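# Hang the necklace on the jewelry box lid's tabs

## Task

Drape the necklace so it runs behind one or more of the little tabs on the inner side of the jewelry box lid, with a part hanging down on each side of that tab and no part of it outside the box; the box must still be upright at the end.

## Robot and tools

Robot: two arms. left_arm has a five-finger left hand; right_arm has a five-finger right hand. Base positions in the scene frame: left_arm (+0.022, +0.325, +0.002) m, right_arm (-0.001, -0.263, +0.044) m, both almost unrotated (yaw under 1 degree).

Frames: the scene frame has its origin at table-top height, midway between the two nominal bases; +z is up, +x points out over the table, and left_arm sits on the +y side. Image sides do not match arm names. Fixed cameras and the table use the scene frame. Every hand pose, velocity, target and offset an arm reports or takes is in that arm's own base frame. Rotations turn about the Hand target's position.

Hand point: a spot rigidly tied to the palm, 0.05 m in front of it and 0.15 m out from the wrist face along the fingers. Its +z runs along straight fingers, +y points out of the palm. For the right hand +x points away from the thumb; for the left hand +x points toward the thumb. Straight fingertips reach 0.06 to 0.07 m past the point, centred 0.06 m behind it along -y. A wrist bracket on the little-finger side can strike objects.

Row layout (28 numbers, each in [-1, 1], always for both arms): left dx, dy, dz, rx, ry, rz, then little, ring, middle, index, thumb_bend, thumb_turn, force_limit, speed; then the same fourteen for the right arm. dx..rz are an offset, not a pose: 1.0 equals 0.6 m of travel or 180 degrees, and rx, ry, rz form one rotation vector. The offset is counted from the arm's Hand target at the moment the action (or move) begins, so each row in an action shares that origin, and resending an offset moves the arm further. Six zeros re-command the current Hand target. Finger targets: +1 straight/open, -1 curled/closed; thumb_turn -1 puts the thumb opposite the fingers, +1 beside the palm. force_limit maps -1 to about 0 N and +1 to 10 N (15 N for the two thumb motors). speed rises from nearly zero at -1 to full at +0.48 and stays full above that; use -0.94 or lower for a soft grip. The hand numbers are never ignored: to keep a hand unchanged, repeat the eight hand numbers last sent for it; before any were sent, use its hand_measured six values plus hand_force_limit and hand_speed. With the thumb turned in, the hand can hold objects roughly 0.035 to 0.065 m thick, or a handle down to 0.025 m.

Tools:
- execute_actions(actions, cameras): actions is a list of actions; each action is a list of up to 15 rows, one row per 1/30 s step; a short action repeats its last row to fill 15 steps. cameras lists names (cam_high, cam_low, cam_left_wrist, cam_right_wrist, or "all"); an empty actions list returns images by default.
- move(target, speed, blend, blocking, cameras): target is one 28-number row or a list of up to 15 rows; all offsets in the list count from the same starting Hand targets. speed is top path speed in m/s (0.002 to 4.3, default 0.25; turning up to twice that in rad/s), one value or one per target. blend is a corner radius in metres, 0 meaning stop at each target. blocking=false returns after about 0.5 s while motion continues. Paths are straight, take at least 0.5 s and are cut off after 10 s; they do not avoid obstacles or the other arm. Avoid paths passing near an arm's own base.
- wait(seconds 0 to 10, cameras): lets time pass holding commands.
- stop(cameras): brakes a running move.
- zoom_image(camera, region): region [x0, y0, x1, y1] in pixels of the latest image of that camera, at most 504 by 504.
- show_instructions(): shows the reference images.
- finished_scene(scene=1): ends the scene for good; the necklace must stay hung without the robot.

Result lines: end_effector_position (m) and end_effector_quat_wxyz in the arm's base frame; Hand target (origin for the next offset, after a 40-degree orientation clip against the measured one); joint positions, velocities, torques (torques include gravity, have offsets and noise; numbers 3 and 4 wrap at ±28 N m); motor temperatures; hand_measured, hand_stopped_by (moving, target, force, stalled, fault) and hand_load_n (fingertip load, positive pushing the finger open), all in the hand motor order above; hand_force_limit and hand_speed. A move adds a move: line such as done, off_target, moving, held or fault, plus limits=paced (pose clipped) or limits=held (steps withheld). done means within 10 mm and 2 degrees; neither word tells whether contact happened. Arms often rest 1 to 3 cm (up to 5) below the command from friction and weight; the next command, even zeros, asks again, or send the missing distance.

Cameras: cam_high and cam_low are fixed, 896x504; cam_left_wrist and cam_right_wrist ride on the arms, 672x504 fisheye. Calibrations are approximate.

Joint ranges (rad): waist ±2.880, shoulder 0 to 3.142, elbow 0 to 3.019, wrist pitch -1.693 to 1.571, wrist yaw ±1.571, wrist roll ±2.094.

Cautions: never let anything leave the table or be dropped from height; do not release moving objects; avoid fast impacts and hard shoves, especially on fixed or heavy items, and keep the box upright. Do not let the hands collide or squeeze each other. Excess force on fingers lowers the result. Holding loads or stretching arms heats motors; at 85 °C a MOTOR HOT line appears and at 100 °C the arm goes limp for 30 s or more. Loose objects may occasionally be nudged by the scene. Time spent thinking lets the scene run.

Each tool is called in YAML: its name, and indented under it one key for each argument.

Reference images:

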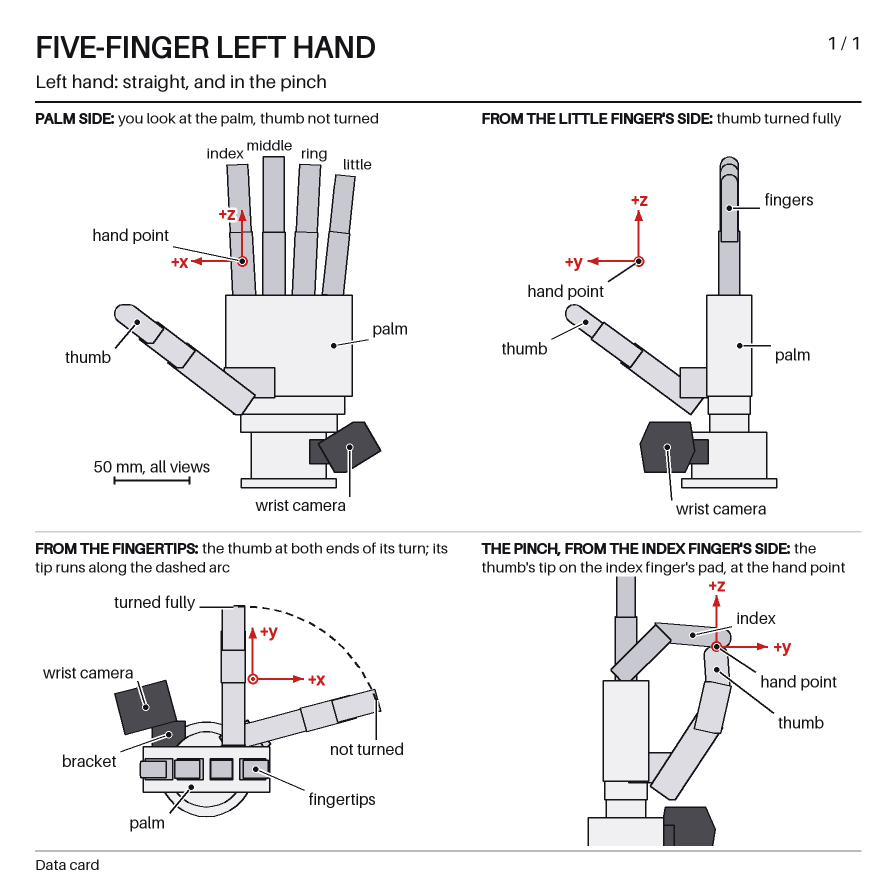

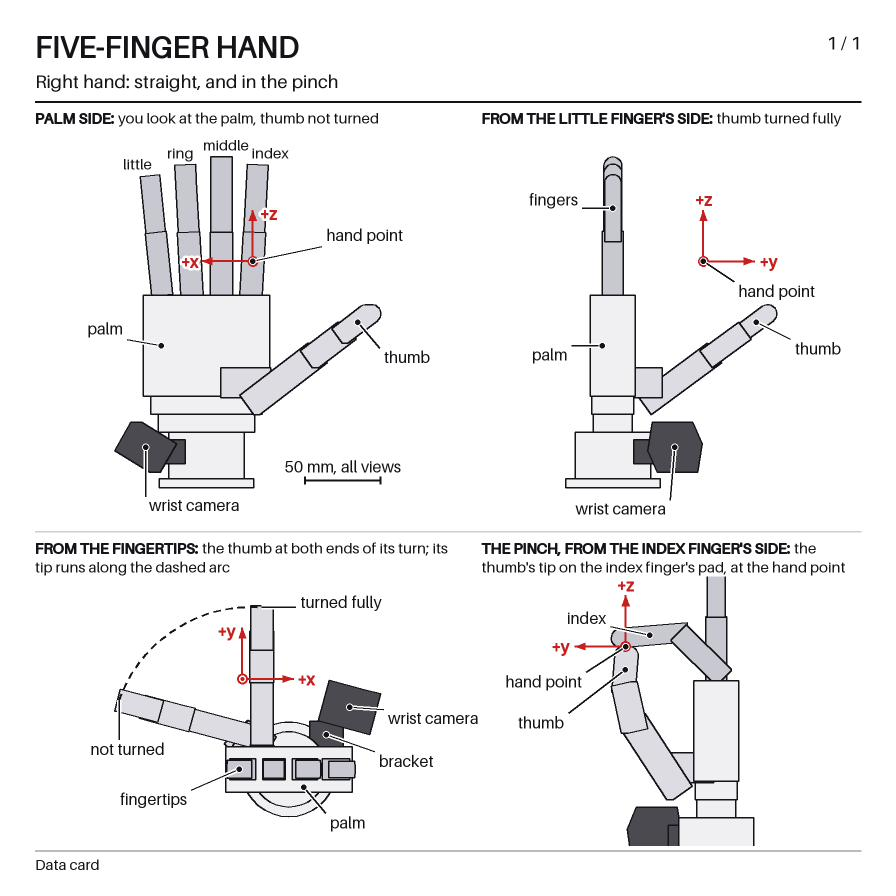

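## Session

execute_actions:
  actions: []

Scene clock: 0.00 s.
left_arm: end_effector_position=(+0.5434, -0.2347, +0.3738) hand_measured=(+1.000, +1.000, +1.000, +1.000, +1.000, +1.000) hand_load_n=(+0.0, +0.0, +0.0, +0.0, +0.0, +0.0) hand_stopped_by=(target, target, target, target, target, target) hand_force_limit=0.00 hand_speed=-0.80 end_effector_quat_wxyz=(+0.077, +0.967, -0.125, +0.208) | right_arm: end_effector_position=(+0.4046, +0.2140, +0.1979) hand_measured=(+1.000, +1.000, +1.000, +1.000, +1.000, +1.000) hand_load_n=(+0.0, +0.0, +0.0, +0.0, +0.0, +0.0) hand_stopped_by=(target, target, target, target, target, target) hand_force_limit=0.00 hand_speed=-0.80 end_effector_quat_wxyz=(+0.343, -0.255, +0.895, +0.129)
Joint positions: left_arm=[-0.279 1.527 1.753 -1.358 0.087 -1.612] | right_arm=[0.234 1.102 0.763 -0.522 -0.271 1.351]
Joint velocities: within noise
Joint torques (N m): no reading
Motor temperatures (°C): left_arm=[31 27 28 28 29 28] | right_arm=[31 27 28 25 27 27]
Heat: left arm: hottest waist 31 °C; right arm: hottest waist 31 °C.
Hand target: left_arm +0.5475, -0.2358, +0.3848; +0.078, +0.964, -0.125, +0.219 | right_arm +0.4113, +0.2156, +0.2083; +0.353, -0.255, +0.891, +0.128

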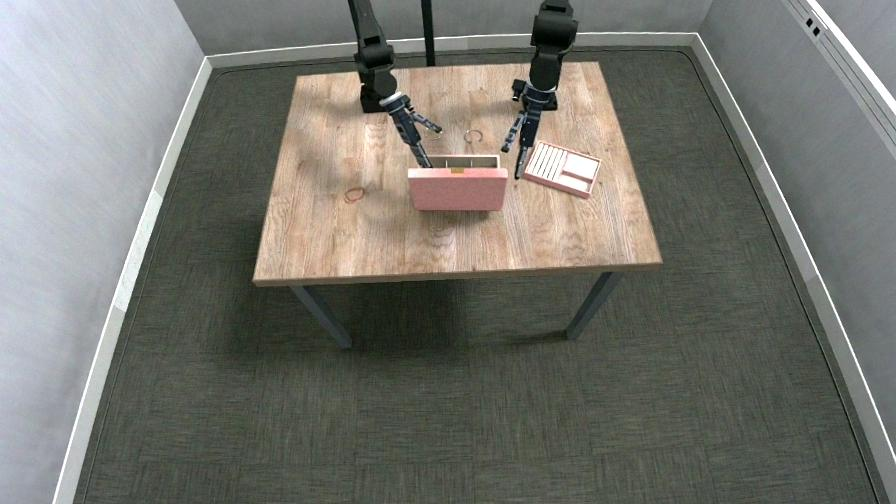

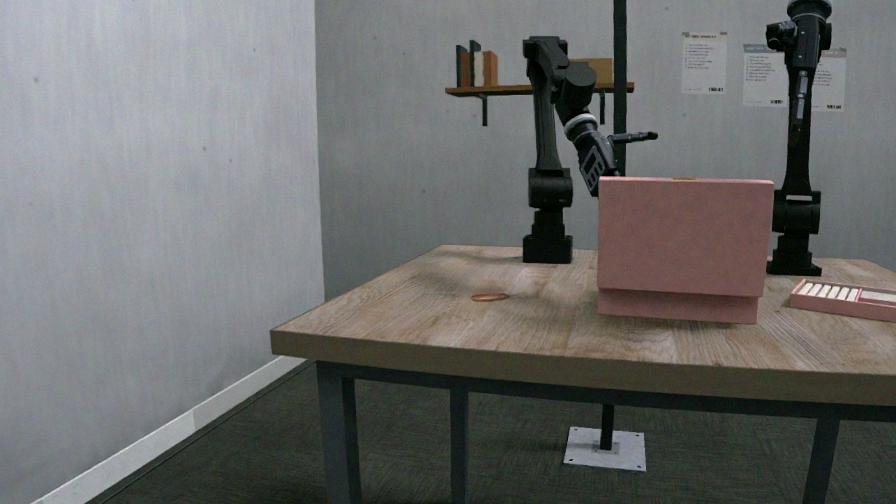

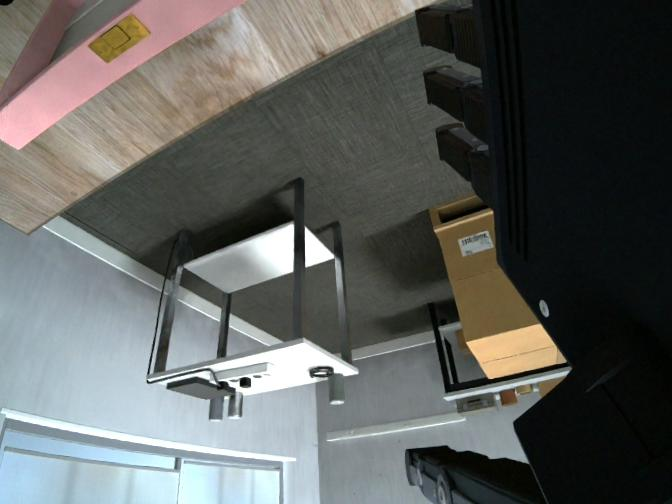

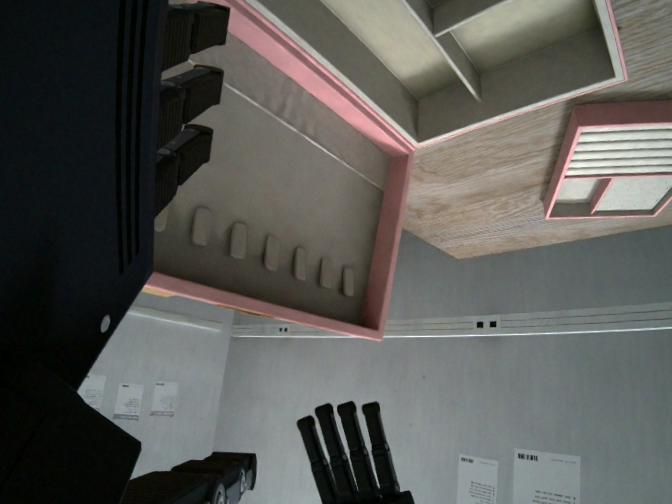

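zoom_image:
  camera: "cam_high"
  region: [320, 80, 640, 230]

zoom_image:
  camera: "cam_high"
  region: [400, 110, 520, 220]

zoom_image:
  camera: "cam_low"
  region: [420, 160, 896, 340]

zoom_image:
  camera: "cam_right_wrist"
  region: [100, 0, 604, 350]

Scaled by 1.575 from the camera's 896x504 image, which has a finer 1280x720 frame.

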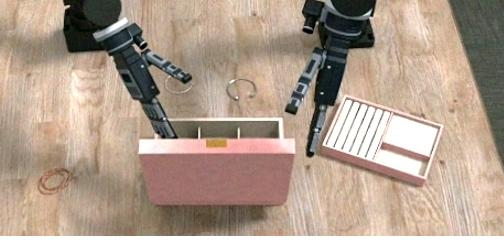

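Scaled by 4.200 from the camera's 896x504 image, which has a finer 1280x720 frame.

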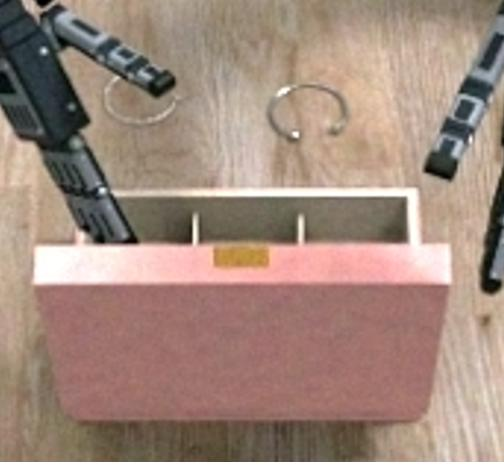

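Scaled by 1.059 from the camera's 896x504 image, which has a finer 1280x720 frame.

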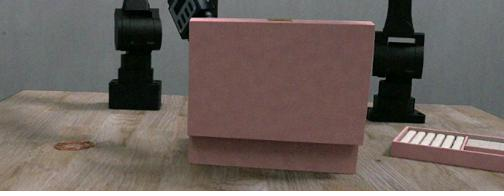

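Scaled by 1.000.

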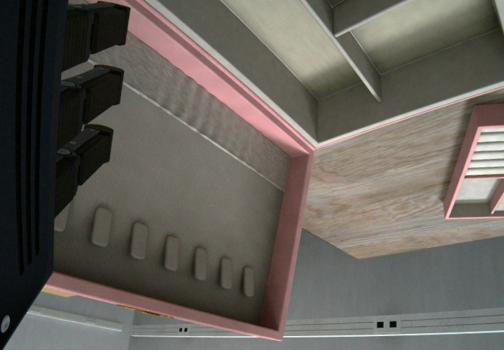

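zoom_image:
  camera: "cam_high"
  region: [330, 175, 380, 215]

zoom_image:
  camera: "cam_high"
  region: [415, 115, 495, 155]

zoom_image:
  camera: "cam_low"
  region: [450, 280, 530, 310]

Scaled by 10.080 from the camera's 896x504 image, which has a finer 1280x720 frame.

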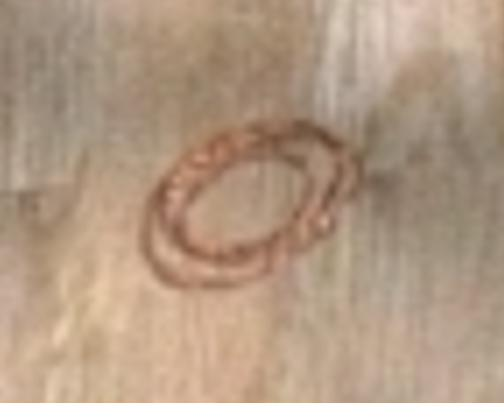

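Scaled by 6.300 from the camera's 896x504 image, which has a finer 1280x720 frame.

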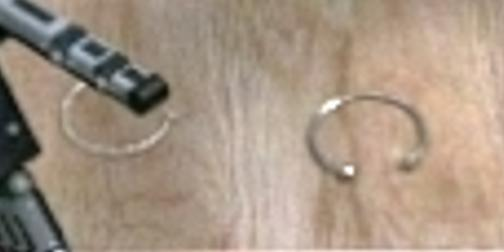

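Scaled by 6.300 from the camera's 896x504 image, which has a finer 1280x720 frame.

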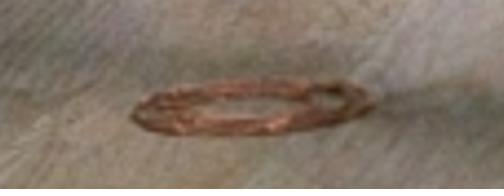

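move:
  target: [-0.2, 0.31, 0.13, 0, 0, 0, 1, 1, 1, 1, 1, 1, 0, -0.8, -0.219, -0.193, 0.187, -0.301, -0.038, 0.234, 1, 1, 1, 1, 1, 1, 0, -0.8]
  cameras: ["all"]

Scene clock: 202.87 s.
left_arm: end_effector_position=(+0.4317, -0.0535, +0.4503) hand_measured=(+1.000, +1.000, +1.000, +1.000, +1.000, +1.000) hand_load_n=(+0.0, +0.0, +0.0, +0.0, +0.0, +0.0) hand_stopped_by=(target, target, target, target, target, target) hand_force_limit=0.00 hand_speed=-0.80 end_effector_quat_wxyz=(+0.083, +0.967, -0.122, +0.207) | right_arm: end_effector_position=(+0.2770, +0.0967, +0.2998) hand_measured=(+1.000, +1.000, +1.000, +1.000, +1.000, +1.000) hand_load_n=(+0.0, +0.0, +0.0, +0.0, +0.0, +0.0) hand_stopped_by=(target, target, target, target, target, target) hand_force_limit=0.00 hand_speed=-0.80 end_effector_quat_wxyz=(-0.168, +0.678, -0.694, +0.173)
Joint positions: left_arm=[0.148 1.28 1.718 -1.643 0.268 -1.222] | right_arm=[0.276 0.913 1.161 -1.35 0.14 0.266]
Joint torques (N m): left_arm=[2.08 -9.99 11.28 1.18 0.32 0.21] | right_arm=[0.56 -3.25 13.26 0.69 0.35 -0.12]
Motor temperatures (°C): left_arm=[30 30 39 27 28 25] | right_arm=[29 28 52 25 26 26]
Heat: left arm: hottest elbow 39 °C; right arm: hottest elbow 52 °C.
Hand target: left_arm +0.4274, -0.0498, +0.4629; +0.078, +0.964, -0.125, +0.219 | right_arm +0.2799, +0.0997, +0.3206; -0.183, +0.682, -0.684, +0.183
Off the commanded pose: left_arm 0.014 m, 2 deg | right_arm 0.021 m, 2 deg.
move: off_target (left_arm, right_arm)
camera_calibration:
cam_left_wrist: T_world_to_cam=[[0.454938, 0.887613, 0.0719367, -0.191432], [0.442111, -0.295243, 0.846977, -0.591945], [0.773026, -0.353518, -0.526741, 0.000671291], [0, 0, 0, 1]] pos_world=[0.348276, -0.00461329, 0.515488]
cam_right_wrist: T_world_to_cam=[[-0.855849, -0.250091, -0.452744, 0.396834], [-0.433902, 0.823584, 0.365292, -0.0718319], [0.281516, 0.509082, -0.813378, 0.229517], [0, 0, 0, 1]] pos_world=[0.243849, 0.0415609, 0.392588]

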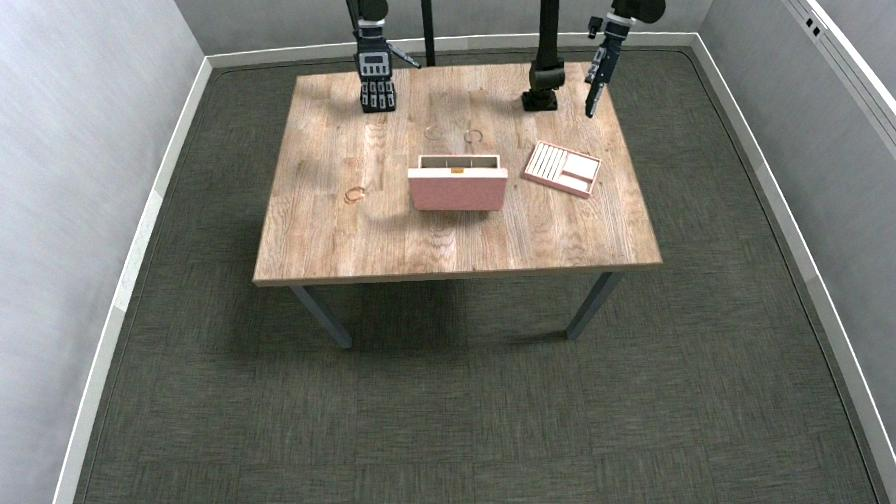

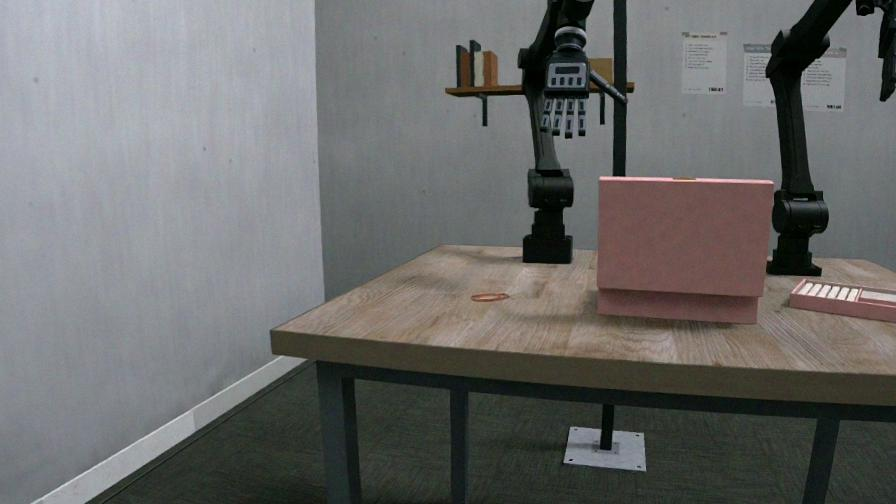

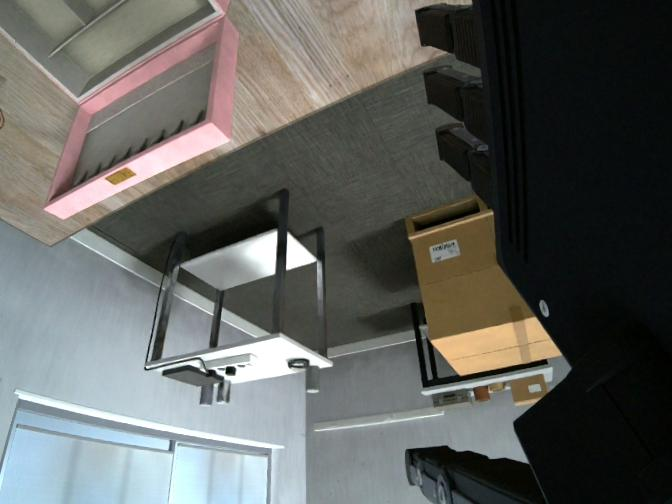

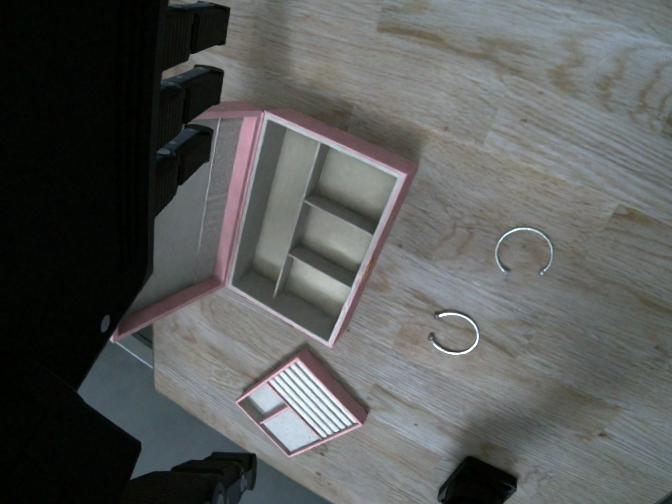

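zoom_image:
  camera: "cam_left_wrist"
  region: [30, 0, 250, 230]

zoom_image:
  camera: "cam_high"
  region: [330, 130, 520, 220]

Scaled by 2.191 from the camera's 672x504 image, which has a finer 960x720 frame.

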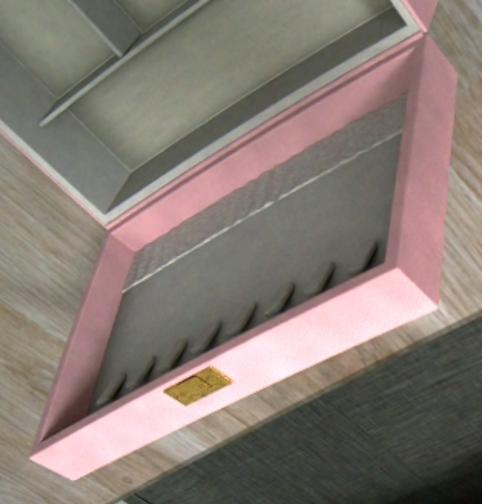

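Scaled by 2.653 from the camera's 896x504 image, which has a finer 1280x720 frame.

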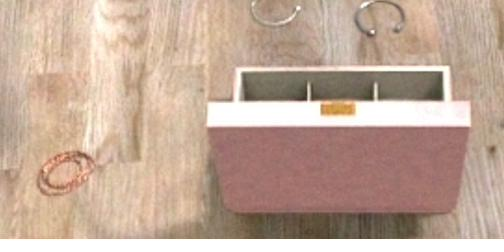

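move:
  target: [0, 0, 0, 0, 0, 0, 1, 1, 1, 1, 1, 1, 0, -0.8, 0.325, 0.167, -0.09, 0, -0.139, 0, 1, 1, 1, 1, 1, 1, 0, -0.8]
  cameras: ["cam_high", "cam_right_wrist"]

zoom_image:
  camera: "cam_right_wrist"
  region: [150, 100, 450, 325]

Scene clock: 315.37 s.
left_arm: end_effector_position=(+0.4316, -0.0535, +0.4503) hand_measured=(+1.000, +1.000, +1.000, +1.000, +1.000, +1.000) hand_load_n=(+0.0, +0.0, +0.0, +0.0, +0.0, +0.0) hand_stopped_by=(target, target, target, target, target, target) hand_force_limit=0.00 hand_speed=-0.80 end_effector_quat_wxyz=(+0.083, +0.967, -0.122, +0.207) | right_arm: end_effector_position=(+0.4718, +0.1946, +0.2684) hand_measured=(+1.000, +1.000, +1.000, +1.000, +1.000, +1.000) hand_load_n=(+0.0, +0.0, +0.0, +0.0, +0.0, +0.0) hand_stopped_by=(target, target, target, target, target, target) hand_force_limit=0.00 hand_speed=-0.80 end_effector_quat_wxyz=(-0.324, +0.622, -0.635, +0.324)
Joint positions: left_arm=[0.148 1.28 1.718 -1.643 0.268 -1.221] | right_arm=[0.442 1.195 1.112 -0.587 0.364 0.285]
Joint torques (N m): left_arm=[2.02 -9.99 11.28 1.18 0.32 0.2] | right_arm=[0.56 -7.71 10.14 2.51 0.46 -0.12]
Motor temperatures (°C): left_arm=[30 29 41 27 27 25] | right_arm=[29 27 64 25 26 25]
Heat: left arm: hottest elbow 41 °C; right arm: hottest elbow 64 °C.
Hand target: left_arm +0.4274, -0.0498, +0.4629; +0.078, +0.964, -0.125, +0.219 | right_arm +0.4749, +0.1998, +0.2665; -0.327, +0.627, -0.628, +0.326
Off the commanded pose: left_arm 0.014 m, 2 deg | right_arm 0.006 m, 1 deg.
move: off_target (left_arm)
camera_calibration:
cam_right_wrist: T_world_to_cam=[[-0.561855, -0.253329, -0.787491, 0.525536], [-0.556048, 0.820474, 0.132787, 0.0641167], [0.612477, 0.512491, -0.601851, -0.114228], [0, 0, 0, 1]] pos_world=[0.40089, 0.139069, 0.336593]
Images, in order (width x height): cam_high 896x504, cam_right_wrist 672x504.

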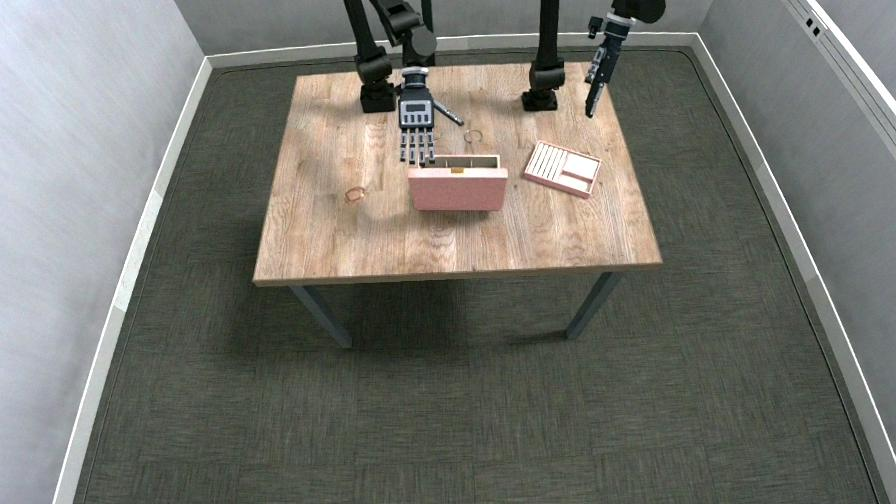

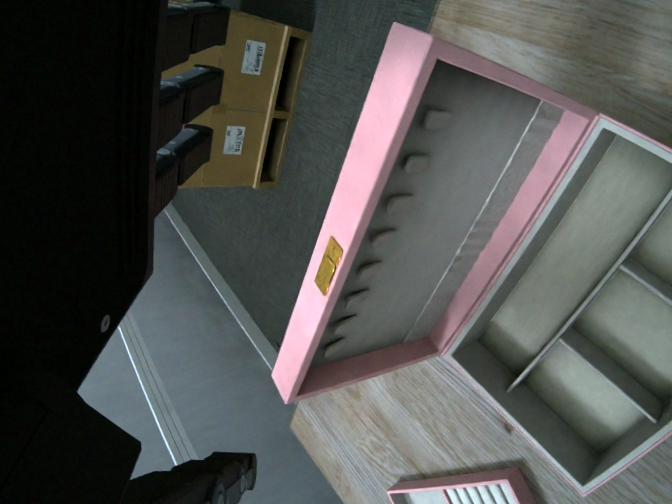

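Scaled by 1.680 from the camera's 672x504 image, which has a finer 960x720 frame.

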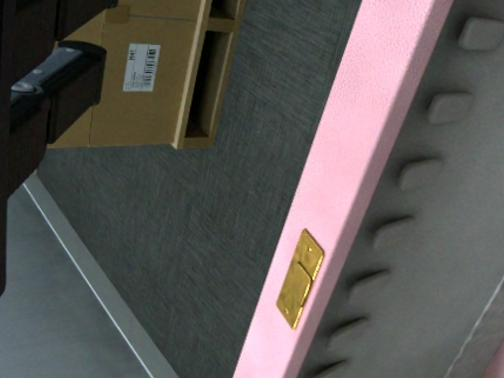

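zoom_image:
  camera: "cam_right_wrist"
  region: [370, 80, 470, 155]

zoom_image:
  camera: "cam_right_wrist"
  region: [300, 200, 440, 365]

Scaled by 5.040 from the camera's 672x504 image, which has a finer 960x720 frame.

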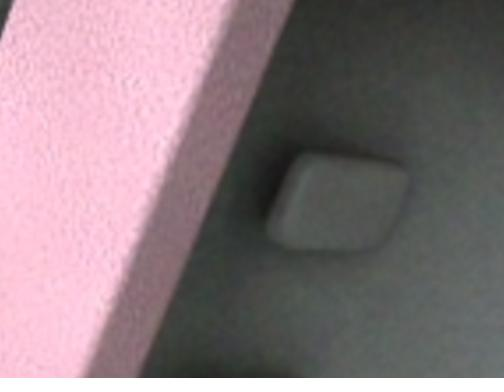

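Scaled by 3.055 from the camera's 672x504 image, which has a finer 960x720 frame.

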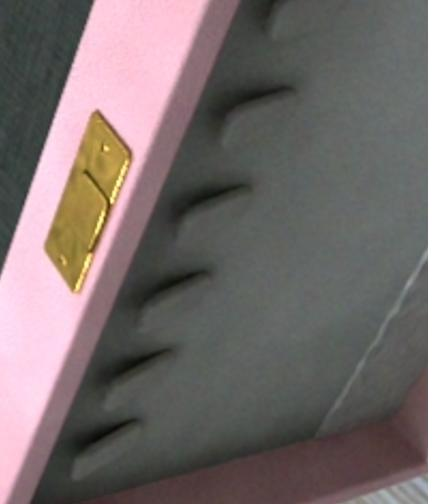

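move:
  target:
    - [0, 0, 0, 0, 0, 0, 1, 1, 1, 1, 1, 1, 0, -0.8, -0.142, -0.2, 0, 0, 0, 0, 1, 1, 1, 1, 1, 1, 0, -0.8]
    - [0, 0, 0, 0, 0, 0, 1, 1, 1, 1, 1, 1, 0, -0.8, -0.142, -0.45, -0.2775, 0, 0.139, 0, 1, 1, 1, 1, 1, 1, 0, -0.8]
  blend: 0.05
  cameras: ["cam_high", "cam_low", "cam_right_wrist"]

zoom_image:
  camera: "cam_right_wrist"
  region: [270, 180, 410, 285]

Scene clock: 384.60 s.
left_arm: end_effector_position=(+0.4316, -0.0535, +0.4503) hand_measured=(+1.000, +1.000, +1.000, +1.000, +1.000, +1.000) hand_load_n=(+0.0, +0.0, +0.5, +0.0, -0.5, +0.0) hand_stopped_by=(target, target, target, target, target, target) hand_force_limit=0.00 hand_speed=-0.80 end_effector_quat_wxyz=(+0.083, +0.967, -0.122, +0.207) | right_arm: end_effector_position=(+0.3814, -0.0649, +0.0923) hand_measured=(+1.000, +1.000, +1.000, +1.000, +1.000, +1.000) hand_load_n=(+0.0, +0.0, +0.0, +0.0, +0.0, +0.0) hand_stopped_by=(target, target, target, target, target, target) hand_force_limit=0.00 hand_speed=-0.80 end_effector_quat_wxyz=(-0.181, +0.680, -0.688, +0.177)
Joint positions: left_arm=[0.148 1.28 1.718 -1.643 0.268 -1.221] | right_arm=[-0.278 1.253 0.834 -0.658 -0.137 -0.232]
Joint torques (N m): left_arm=[2.02 -10.05 11.28 1.17 0.32 0.2] | right_arm=[-0.67 -6.77 10.99 0.88 -0.1 -0.1]
Motor temperatures (°C): left_arm=[30 29 42 27 27 24] | right_arm=[29 28 56 26 26 25]
Heat: left arm: hottest elbow 42 °C; right arm: hottest elbow 56 °C.
Hand target: left_arm +0.4274, -0.0498, +0.4629; +0.078, +0.964, -0.125, +0.219 | right_arm +0.3898, -0.0702, +0.1000; -0.183, +0.682, -0.684, +0.183
Off the commanded pose: left_arm 0.014 m, 2 deg | right_arm 0.013 m, 1 deg.
move: off_target (left_arm, right_arm)
camera_calibration:
cam_right_wrist: T_world_to_cam=[[-0.841504, -0.257787, -0.474782, 0.347874], [-0.45405, 0.813697, 0.362955, 0.189582], [0.292764, 0.521002, -0.801777, 0.109073], [0, 0, 0, 1]] pos_world=[0.346885, -0.121413, 0.183807]
Images, in order (width x height): cam_high 896x504, cam_low 896x504, cam_right_wrist 672x504.

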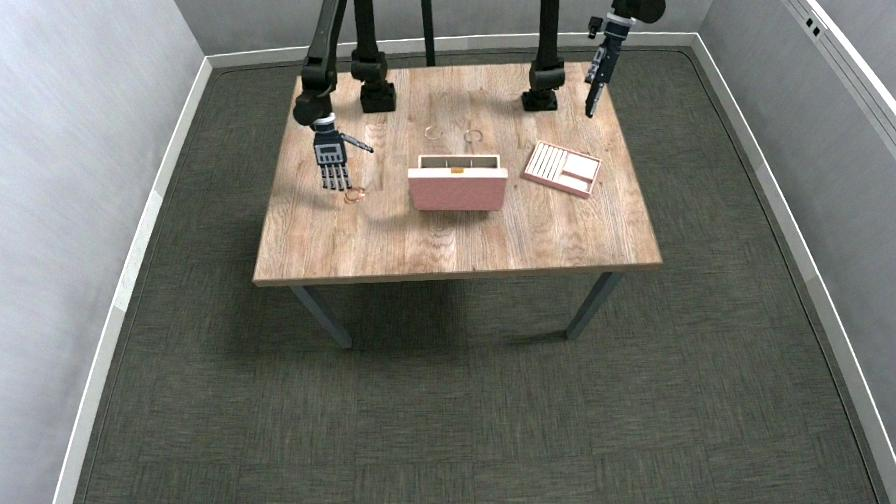

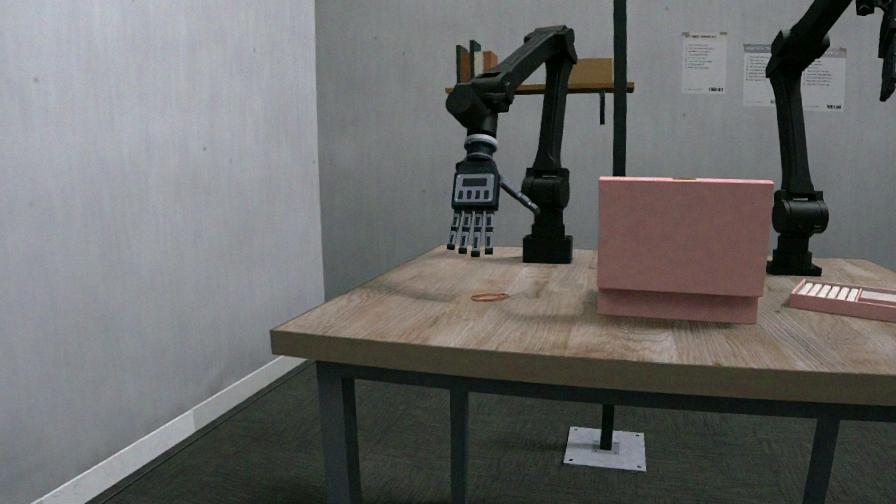

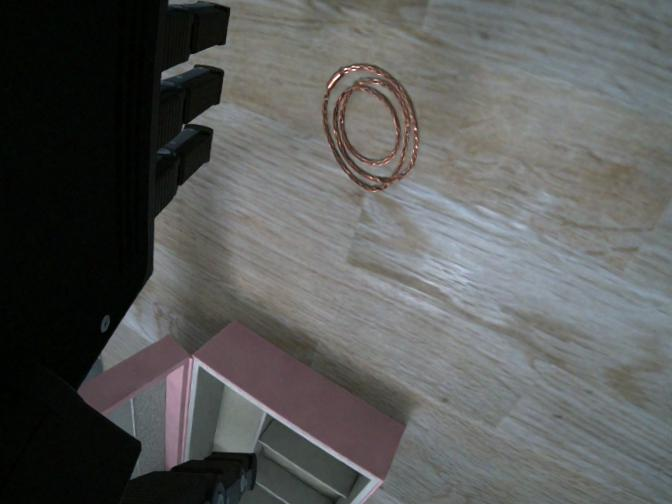

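Scaled by 3.600 from the camera's 672x504 image, which has a finer 960x720 frame.

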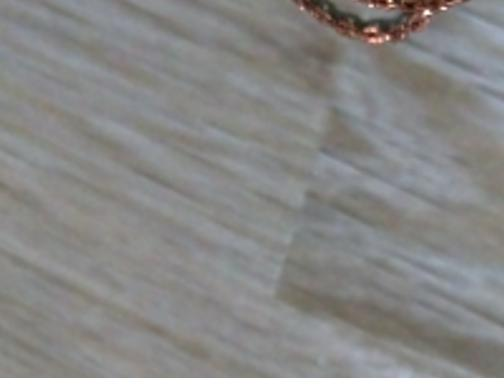

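zoom_image:
  camera: "cam_right_wrist"
  region: [300, 50, 440, 205]

zoom_image:
  camera: "cam_right_wrist"
  region: [316, 60, 376, 120]

zoom_image:
  camera: "cam_right_wrist"
  region: [370, 130, 430, 200]

Scaled by 3.252 from the camera's 672x504 image, which has a finer 960x720 frame.

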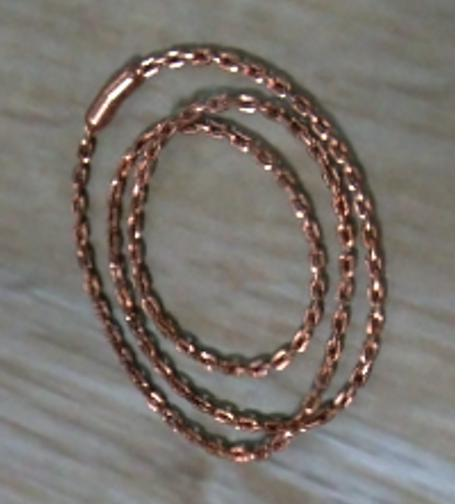

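Scaled by 8.400 from the camera's 672x504 image, which has a finer 960x720 frame.

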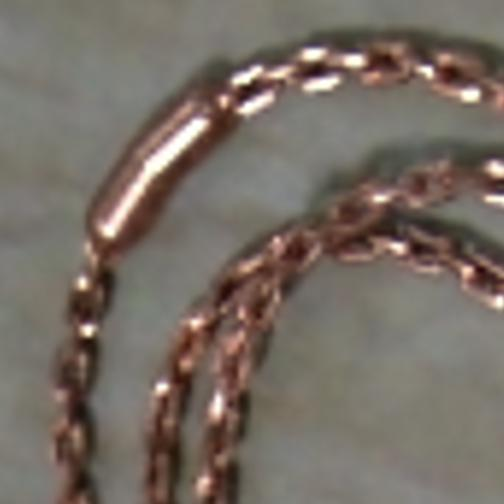

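Scaled by 7.200 from the camera's 672x504 image, which has a finer 960x720 frame.

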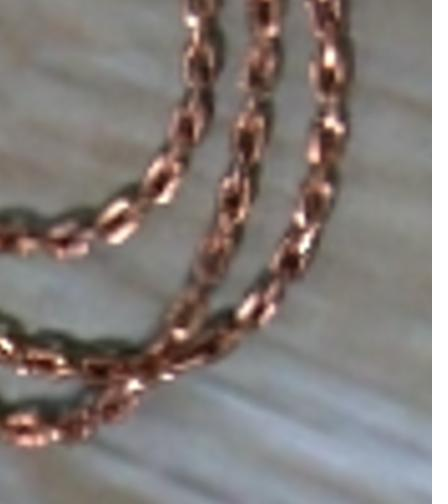

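move:
  target:
    - [0, 0, 0, 0, 0, 0, 1, 1, 1, 1, 1, 1, 0, -0.8, 0.0, 0.1, 0.25, 0.06, -0.248, 0.145, 1, 1, 1, 1, 1, 1, 0, -0.8]
    - [0, 0, 0, 0, 0, 0, 1, 1, 1, 1, 1, 1, 0, -0.8, 0.18, 0.38, 0.23, 0.06, -0.248, 0.145, 1, 1, 1, 1, 1, 1, 0, -0.8]
    - [0, 0, 0, 0, 0, 0, 1, 1, 1, 1, 1, 1, 0, -0.8, 0.212, 0.41, 0.187, 0.06, -0.248, 0.145, 1, 1, 1, 1, 1, 1, 0, -0.8]
  blend: [0.05, 0.02, 0]
  cameras: ["cam_high", "cam_right_wrist"]

zoom_image:
  camera: "cam_right_wrist"
  region: [300, 130, 500, 330]

Scene clock: 602.17 s.
left_arm: end_effector_position=(+0.4316, -0.0535, +0.4503) hand_measured=(+1.000, +1.000, +1.000, +1.000, +1.000, +1.000) hand_load_n=(+0.0, +0.0, +0.0, +0.0, -0.5, +0.0) hand_stopped_by=(target, target, target, target, target, target) hand_force_limit=0.00 hand_speed=-0.80 end_effector_quat_wxyz=(+0.083, +0.967, -0.122, +0.207) | right_arm: end_effector_position=(+0.4992, +0.1674, +0.1889) hand_measured=(+1.000, +1.000, +1.000, +1.000, +1.000, +1.000) hand_load_n=(+0.0, +0.0, +0.0, +0.0, +0.0, -0.5) hand_stopped_by=(target, target, target, target, target, target) hand_force_limit=0.00 hand_speed=-0.80 end_effector_quat_wxyz=(-0.507, +0.687, -0.420, +0.307)
Joint positions: left_arm=[0.148 1.28 1.718 -1.643 0.268 -1.221] | right_arm=[0.172 1.245 0.743 0.185 -0.291 -0.09]
Joint torques (N m): left_arm=[2.14 -9.93 11.29 1.17 0.32 0.2] | right_arm=[0.62 -6.95 12.93 2.88 0.11 0.15]
Heat: left arm: hottest elbow 43 °C; right arm: hottest elbow 52 °C.
Hand target: left_arm +0.4274, -0.0498, +0.4629; +0.078, +0.964, -0.125, +0.219 | right_arm +0.5169, +0.1759, +0.2122; -0.523, +0.676, -0.410, +0.318
Off the commanded pose: left_arm 0.014 m, 2 deg | right_arm 0.031 m, 3 deg.
move: off_target (left_arm, right_arm); blend cut to 0.0184 m at target 2
camera_calibration:
cam_right_wrist: T_world_to_cam=[[-0.131811, -0.367201, -0.920755, 0.301017], [-0.888094, 0.456376, -0.0548693, 0.374461], [0.440358, 0.810484, -0.386264, -0.16965], [0, 0, 0, 1]] pos_world=[0.446941, 0.0771374, 0.23218]
Images, in order (width x height): cam_high 896x504, cam_right_wrist 672x504.

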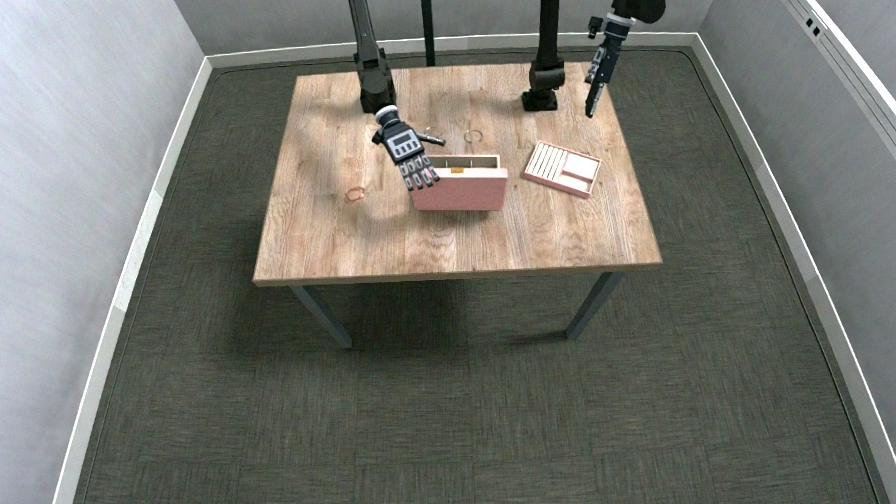

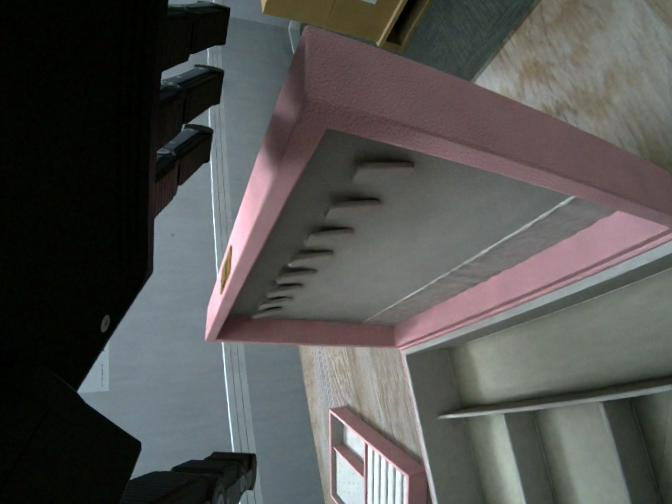

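Scaled by 2.520 from the camera's 672x504 image, which has a finer 960x720 frame.

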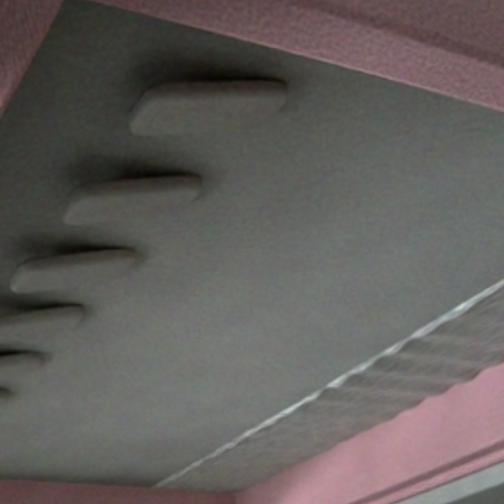

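zoom_image:
  camera: "cam_right_wrist"
  region: [340, 145, 430, 205]

zoom_image:
  camera: "cam_right_wrist"
  region: [280, 190, 400, 280]

Scaled by 5.600 from the camera's 672x504 image, which has a finer 960x720 frame.

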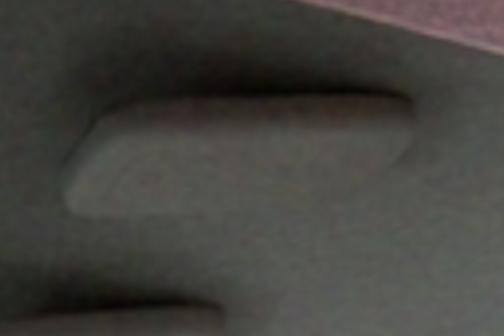

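Scaled by 4.200 from the camera's 672x504 image, which has a finer 960x720 frame.

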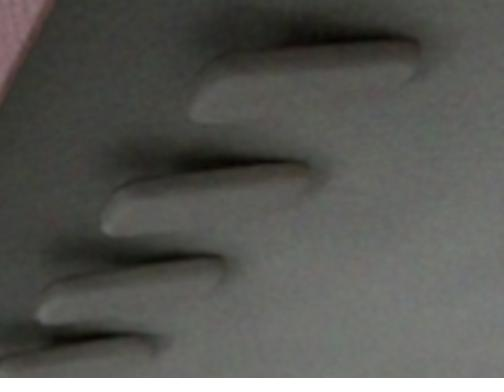

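move:
  target:
    - [0, 0, 0, 0, 0, 0, 1, 1, 1, 1, 1, 1, 0, -0.8, -0.15, -0.2, 0.04, 0.013, -0.052, -0.152, 1, 1, 1, 1, 1, 1, 0, -0.8]
    - [0, 0, 0, 0, 0, 0, 1, 1, 1, 1, 1, 1, 0, -0.8, -0.18, -0.39, -0.27, 0.013, -0.052, -0.152, 1, 1, 0.1, 0.1, 0.0, -1, 0, 0]
  blend: [0.04, 0]
  cameras: ["cam_high", "cam_right_wrist"]

Scene clock: 1538.83 s.
left_arm: end_effector_position=(+0.4316, -0.0535, +0.4503) hand_measured=(+1.000, +1.000, +1.000, +1.000, +1.000, +1.000) hand_load_n=(+0.0, +0.0, +0.0, +0.0, -0.5, +0.0) hand_stopped_by=(target, target, target, target, target, target) hand_force_limit=0.00 hand_speed=-0.80 end_effector_quat_wxyz=(+0.083, +0.967, -0.122, +0.207) | right_arm: end_effector_position=(+0.4097, -0.0549, +0.0511) hand_measured=(+1.000, +1.000, +0.100, +0.100, +0.000, -1.000) hand_load_n=(+0.0, +0.0, +0.0, +0.0, +0.0, +0.0) hand_stopped_by=(target, target, target, target, target, target) hand_force_limit=0.00 hand_speed=0.00 end_effector_quat_wxyz=(-0.477, +0.526, -0.518, +0.476)
Joint positions: left_arm=[0.148 1.28 1.718 -1.643 0.268 -1.221] | right_arm=[-0.371 1.56 0.198 1.265 -0.379 -0.043]
Joint torques (N m): left_arm=[2.02 -9.93 11.28 1.17 0.32 0.2] | right_arm=[-0.91 -5.19 2.99 3 -0.01 0.1]
Motor temperatures (°C): left_arm=[28 29 46 25 27 24] | right_arm=[27 29 75 27 26 25]
Heat: left arm: hottest elbow 46 °C; right arm: hottest elbow 75 °C.
Hand target: left_arm +0.4274, -0.0498, +0.4629; +0.078, +0.964, -0.125, +0.219 | right_arm +0.4089, -0.0580, +0.0503; -0.478, +0.521, -0.521, +0.478
Off the commanded pose: left_arm 0.014 m, 2 deg | right_arm 0.003 m, 1 deg.
move: off_target (left_arm)
camera_calibration:
cam_right_wrist: T_world_to_cam=[[-0.0828565, -0.276289, -0.957496, 0.0675912], [-0.562529, 0.806063, -0.183914, 0.281275], [0.822616, 0.523381, -0.222208, -0.184085], [0, 0, 0, 1]] pos_world=[0.315257, -0.111704, 0.0755434]
Images, in order (width x height): cam_high 896x504, cam_right_wrist 672x504.

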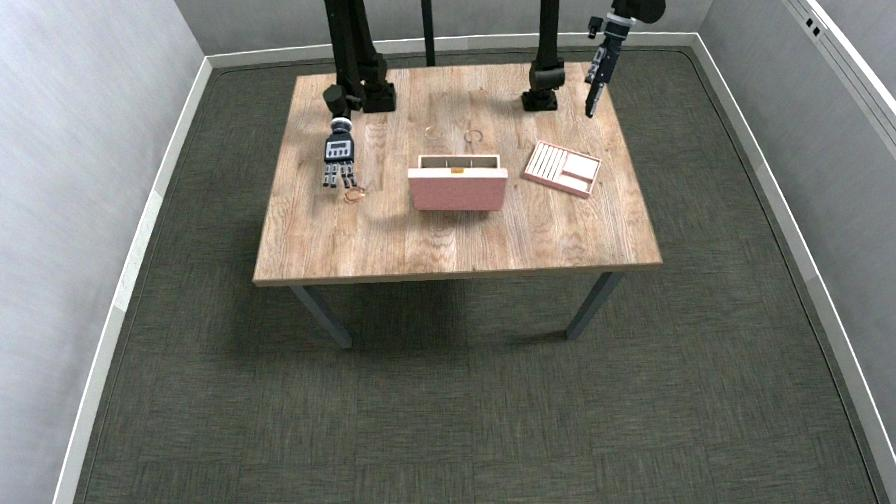

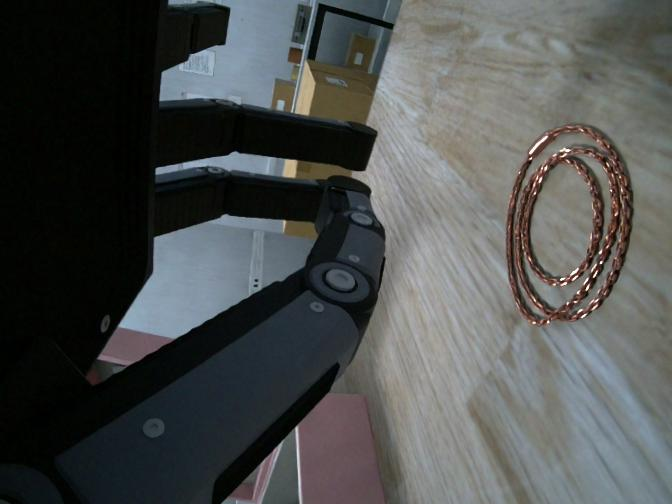

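move:
  target: [0, 0, 0, 0, 0, 0, 1, 1, 1, 1, 1, 1, 0, -0.8, 0.0037, -0.0117, -0.1172, 0, 0, 0, 1, 1, 0.1, 0.1, 0.0, -1, 0, 0]
  speed: 0.15
  cameras: ["cam_right_wrist"]

Scene clock: 1579.30 s.
left_arm: end_effector_position=(+0.4316, -0.0535, +0.4503) hand_measured=(+1.000, +1.000, +1.000, +1.000, +1.000, +1.000) hand_load_n=(+0.0, +0.0, +0.0, +0.0, +0.0, +0.0) hand_stopped_by=(target, target, target, target, target, target) hand_force_limit=0.00 hand_speed=-0.80 end_effector_quat_wxyz=(+0.083, +0.967, -0.122, +0.207) | right_arm: end_effector_position=(+0.4111, -0.0593, -0.0160) hand_measured=(+1.000, +1.000, +0.100, +0.100, +0.000, -1.000) hand_load_n=(+0.0, +0.0, +0.0, +0.0, +0.0, +0.0) hand_stopped_by=(target, target, target, target, target, target) hand_force_limit=0.00 hand_speed=0.00 end_effector_quat_wxyz=(-0.474, +0.532, -0.529, +0.460)
Joint positions: left_arm=[0.148 1.28 1.718 -1.643 0.268 -1.221] | right_arm=[-0.392 1.952 0.24 1.572 -0.407 -0.043]
Joint torques (N m): left_arm=[2.02 -9.93 11.29 1.17 0.32 0.19] | right_arm=[-1.08 -6.48 0.73 2.71 0 -0.15]
Motor temperatures (°C): left_arm=[27 29 46 25 27 24] | right_arm=[27 29 62 27 26 25]
Heat: left arm: hottest elbow 46 °C; right arm: hottest elbow 62 °C.
Hand target: left_arm +0.4274, -0.0498, +0.4629; +0.078, +0.964, -0.125, +0.219 | right_arm +0.4112, -0.0650, -0.0201; -0.478, +0.521, -0.521, +0.478
Off the commanded pose: left_arm 0.014 m, 2 deg | right_arm 0.007 m, 3 deg.
joint sent to its limit (right arm) — joint 4 (wrist pitch), upper limit. The joint targets still meet the commanded pose.
move: off_target (left_arm, right_arm)
camera_calibration:
cam_right_wrist: T_world_to_cam=[[-0.117078, -0.259459, -0.958631, 0.0172344], [-0.574461, 0.805088, -0.147742, 0.278738], [0.810115, 0.533399, -0.243307, -0.192446], [0, 0, 0, 1]] pos_world=[0.318045, -0.117286, 0.0108793]
Images, in order (width x height): cam_right_wrist 672x504.

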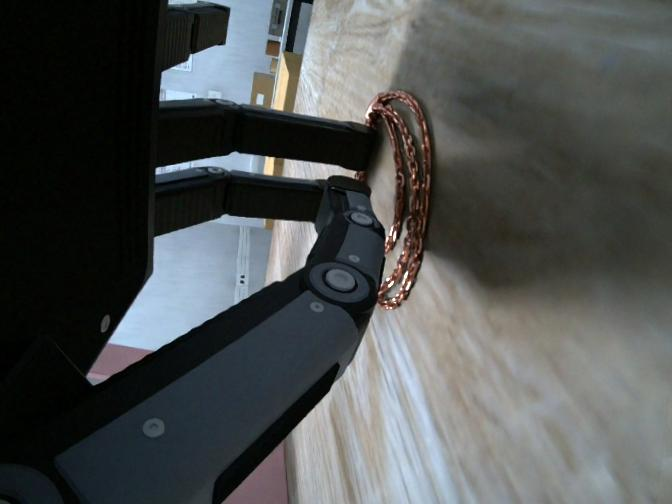

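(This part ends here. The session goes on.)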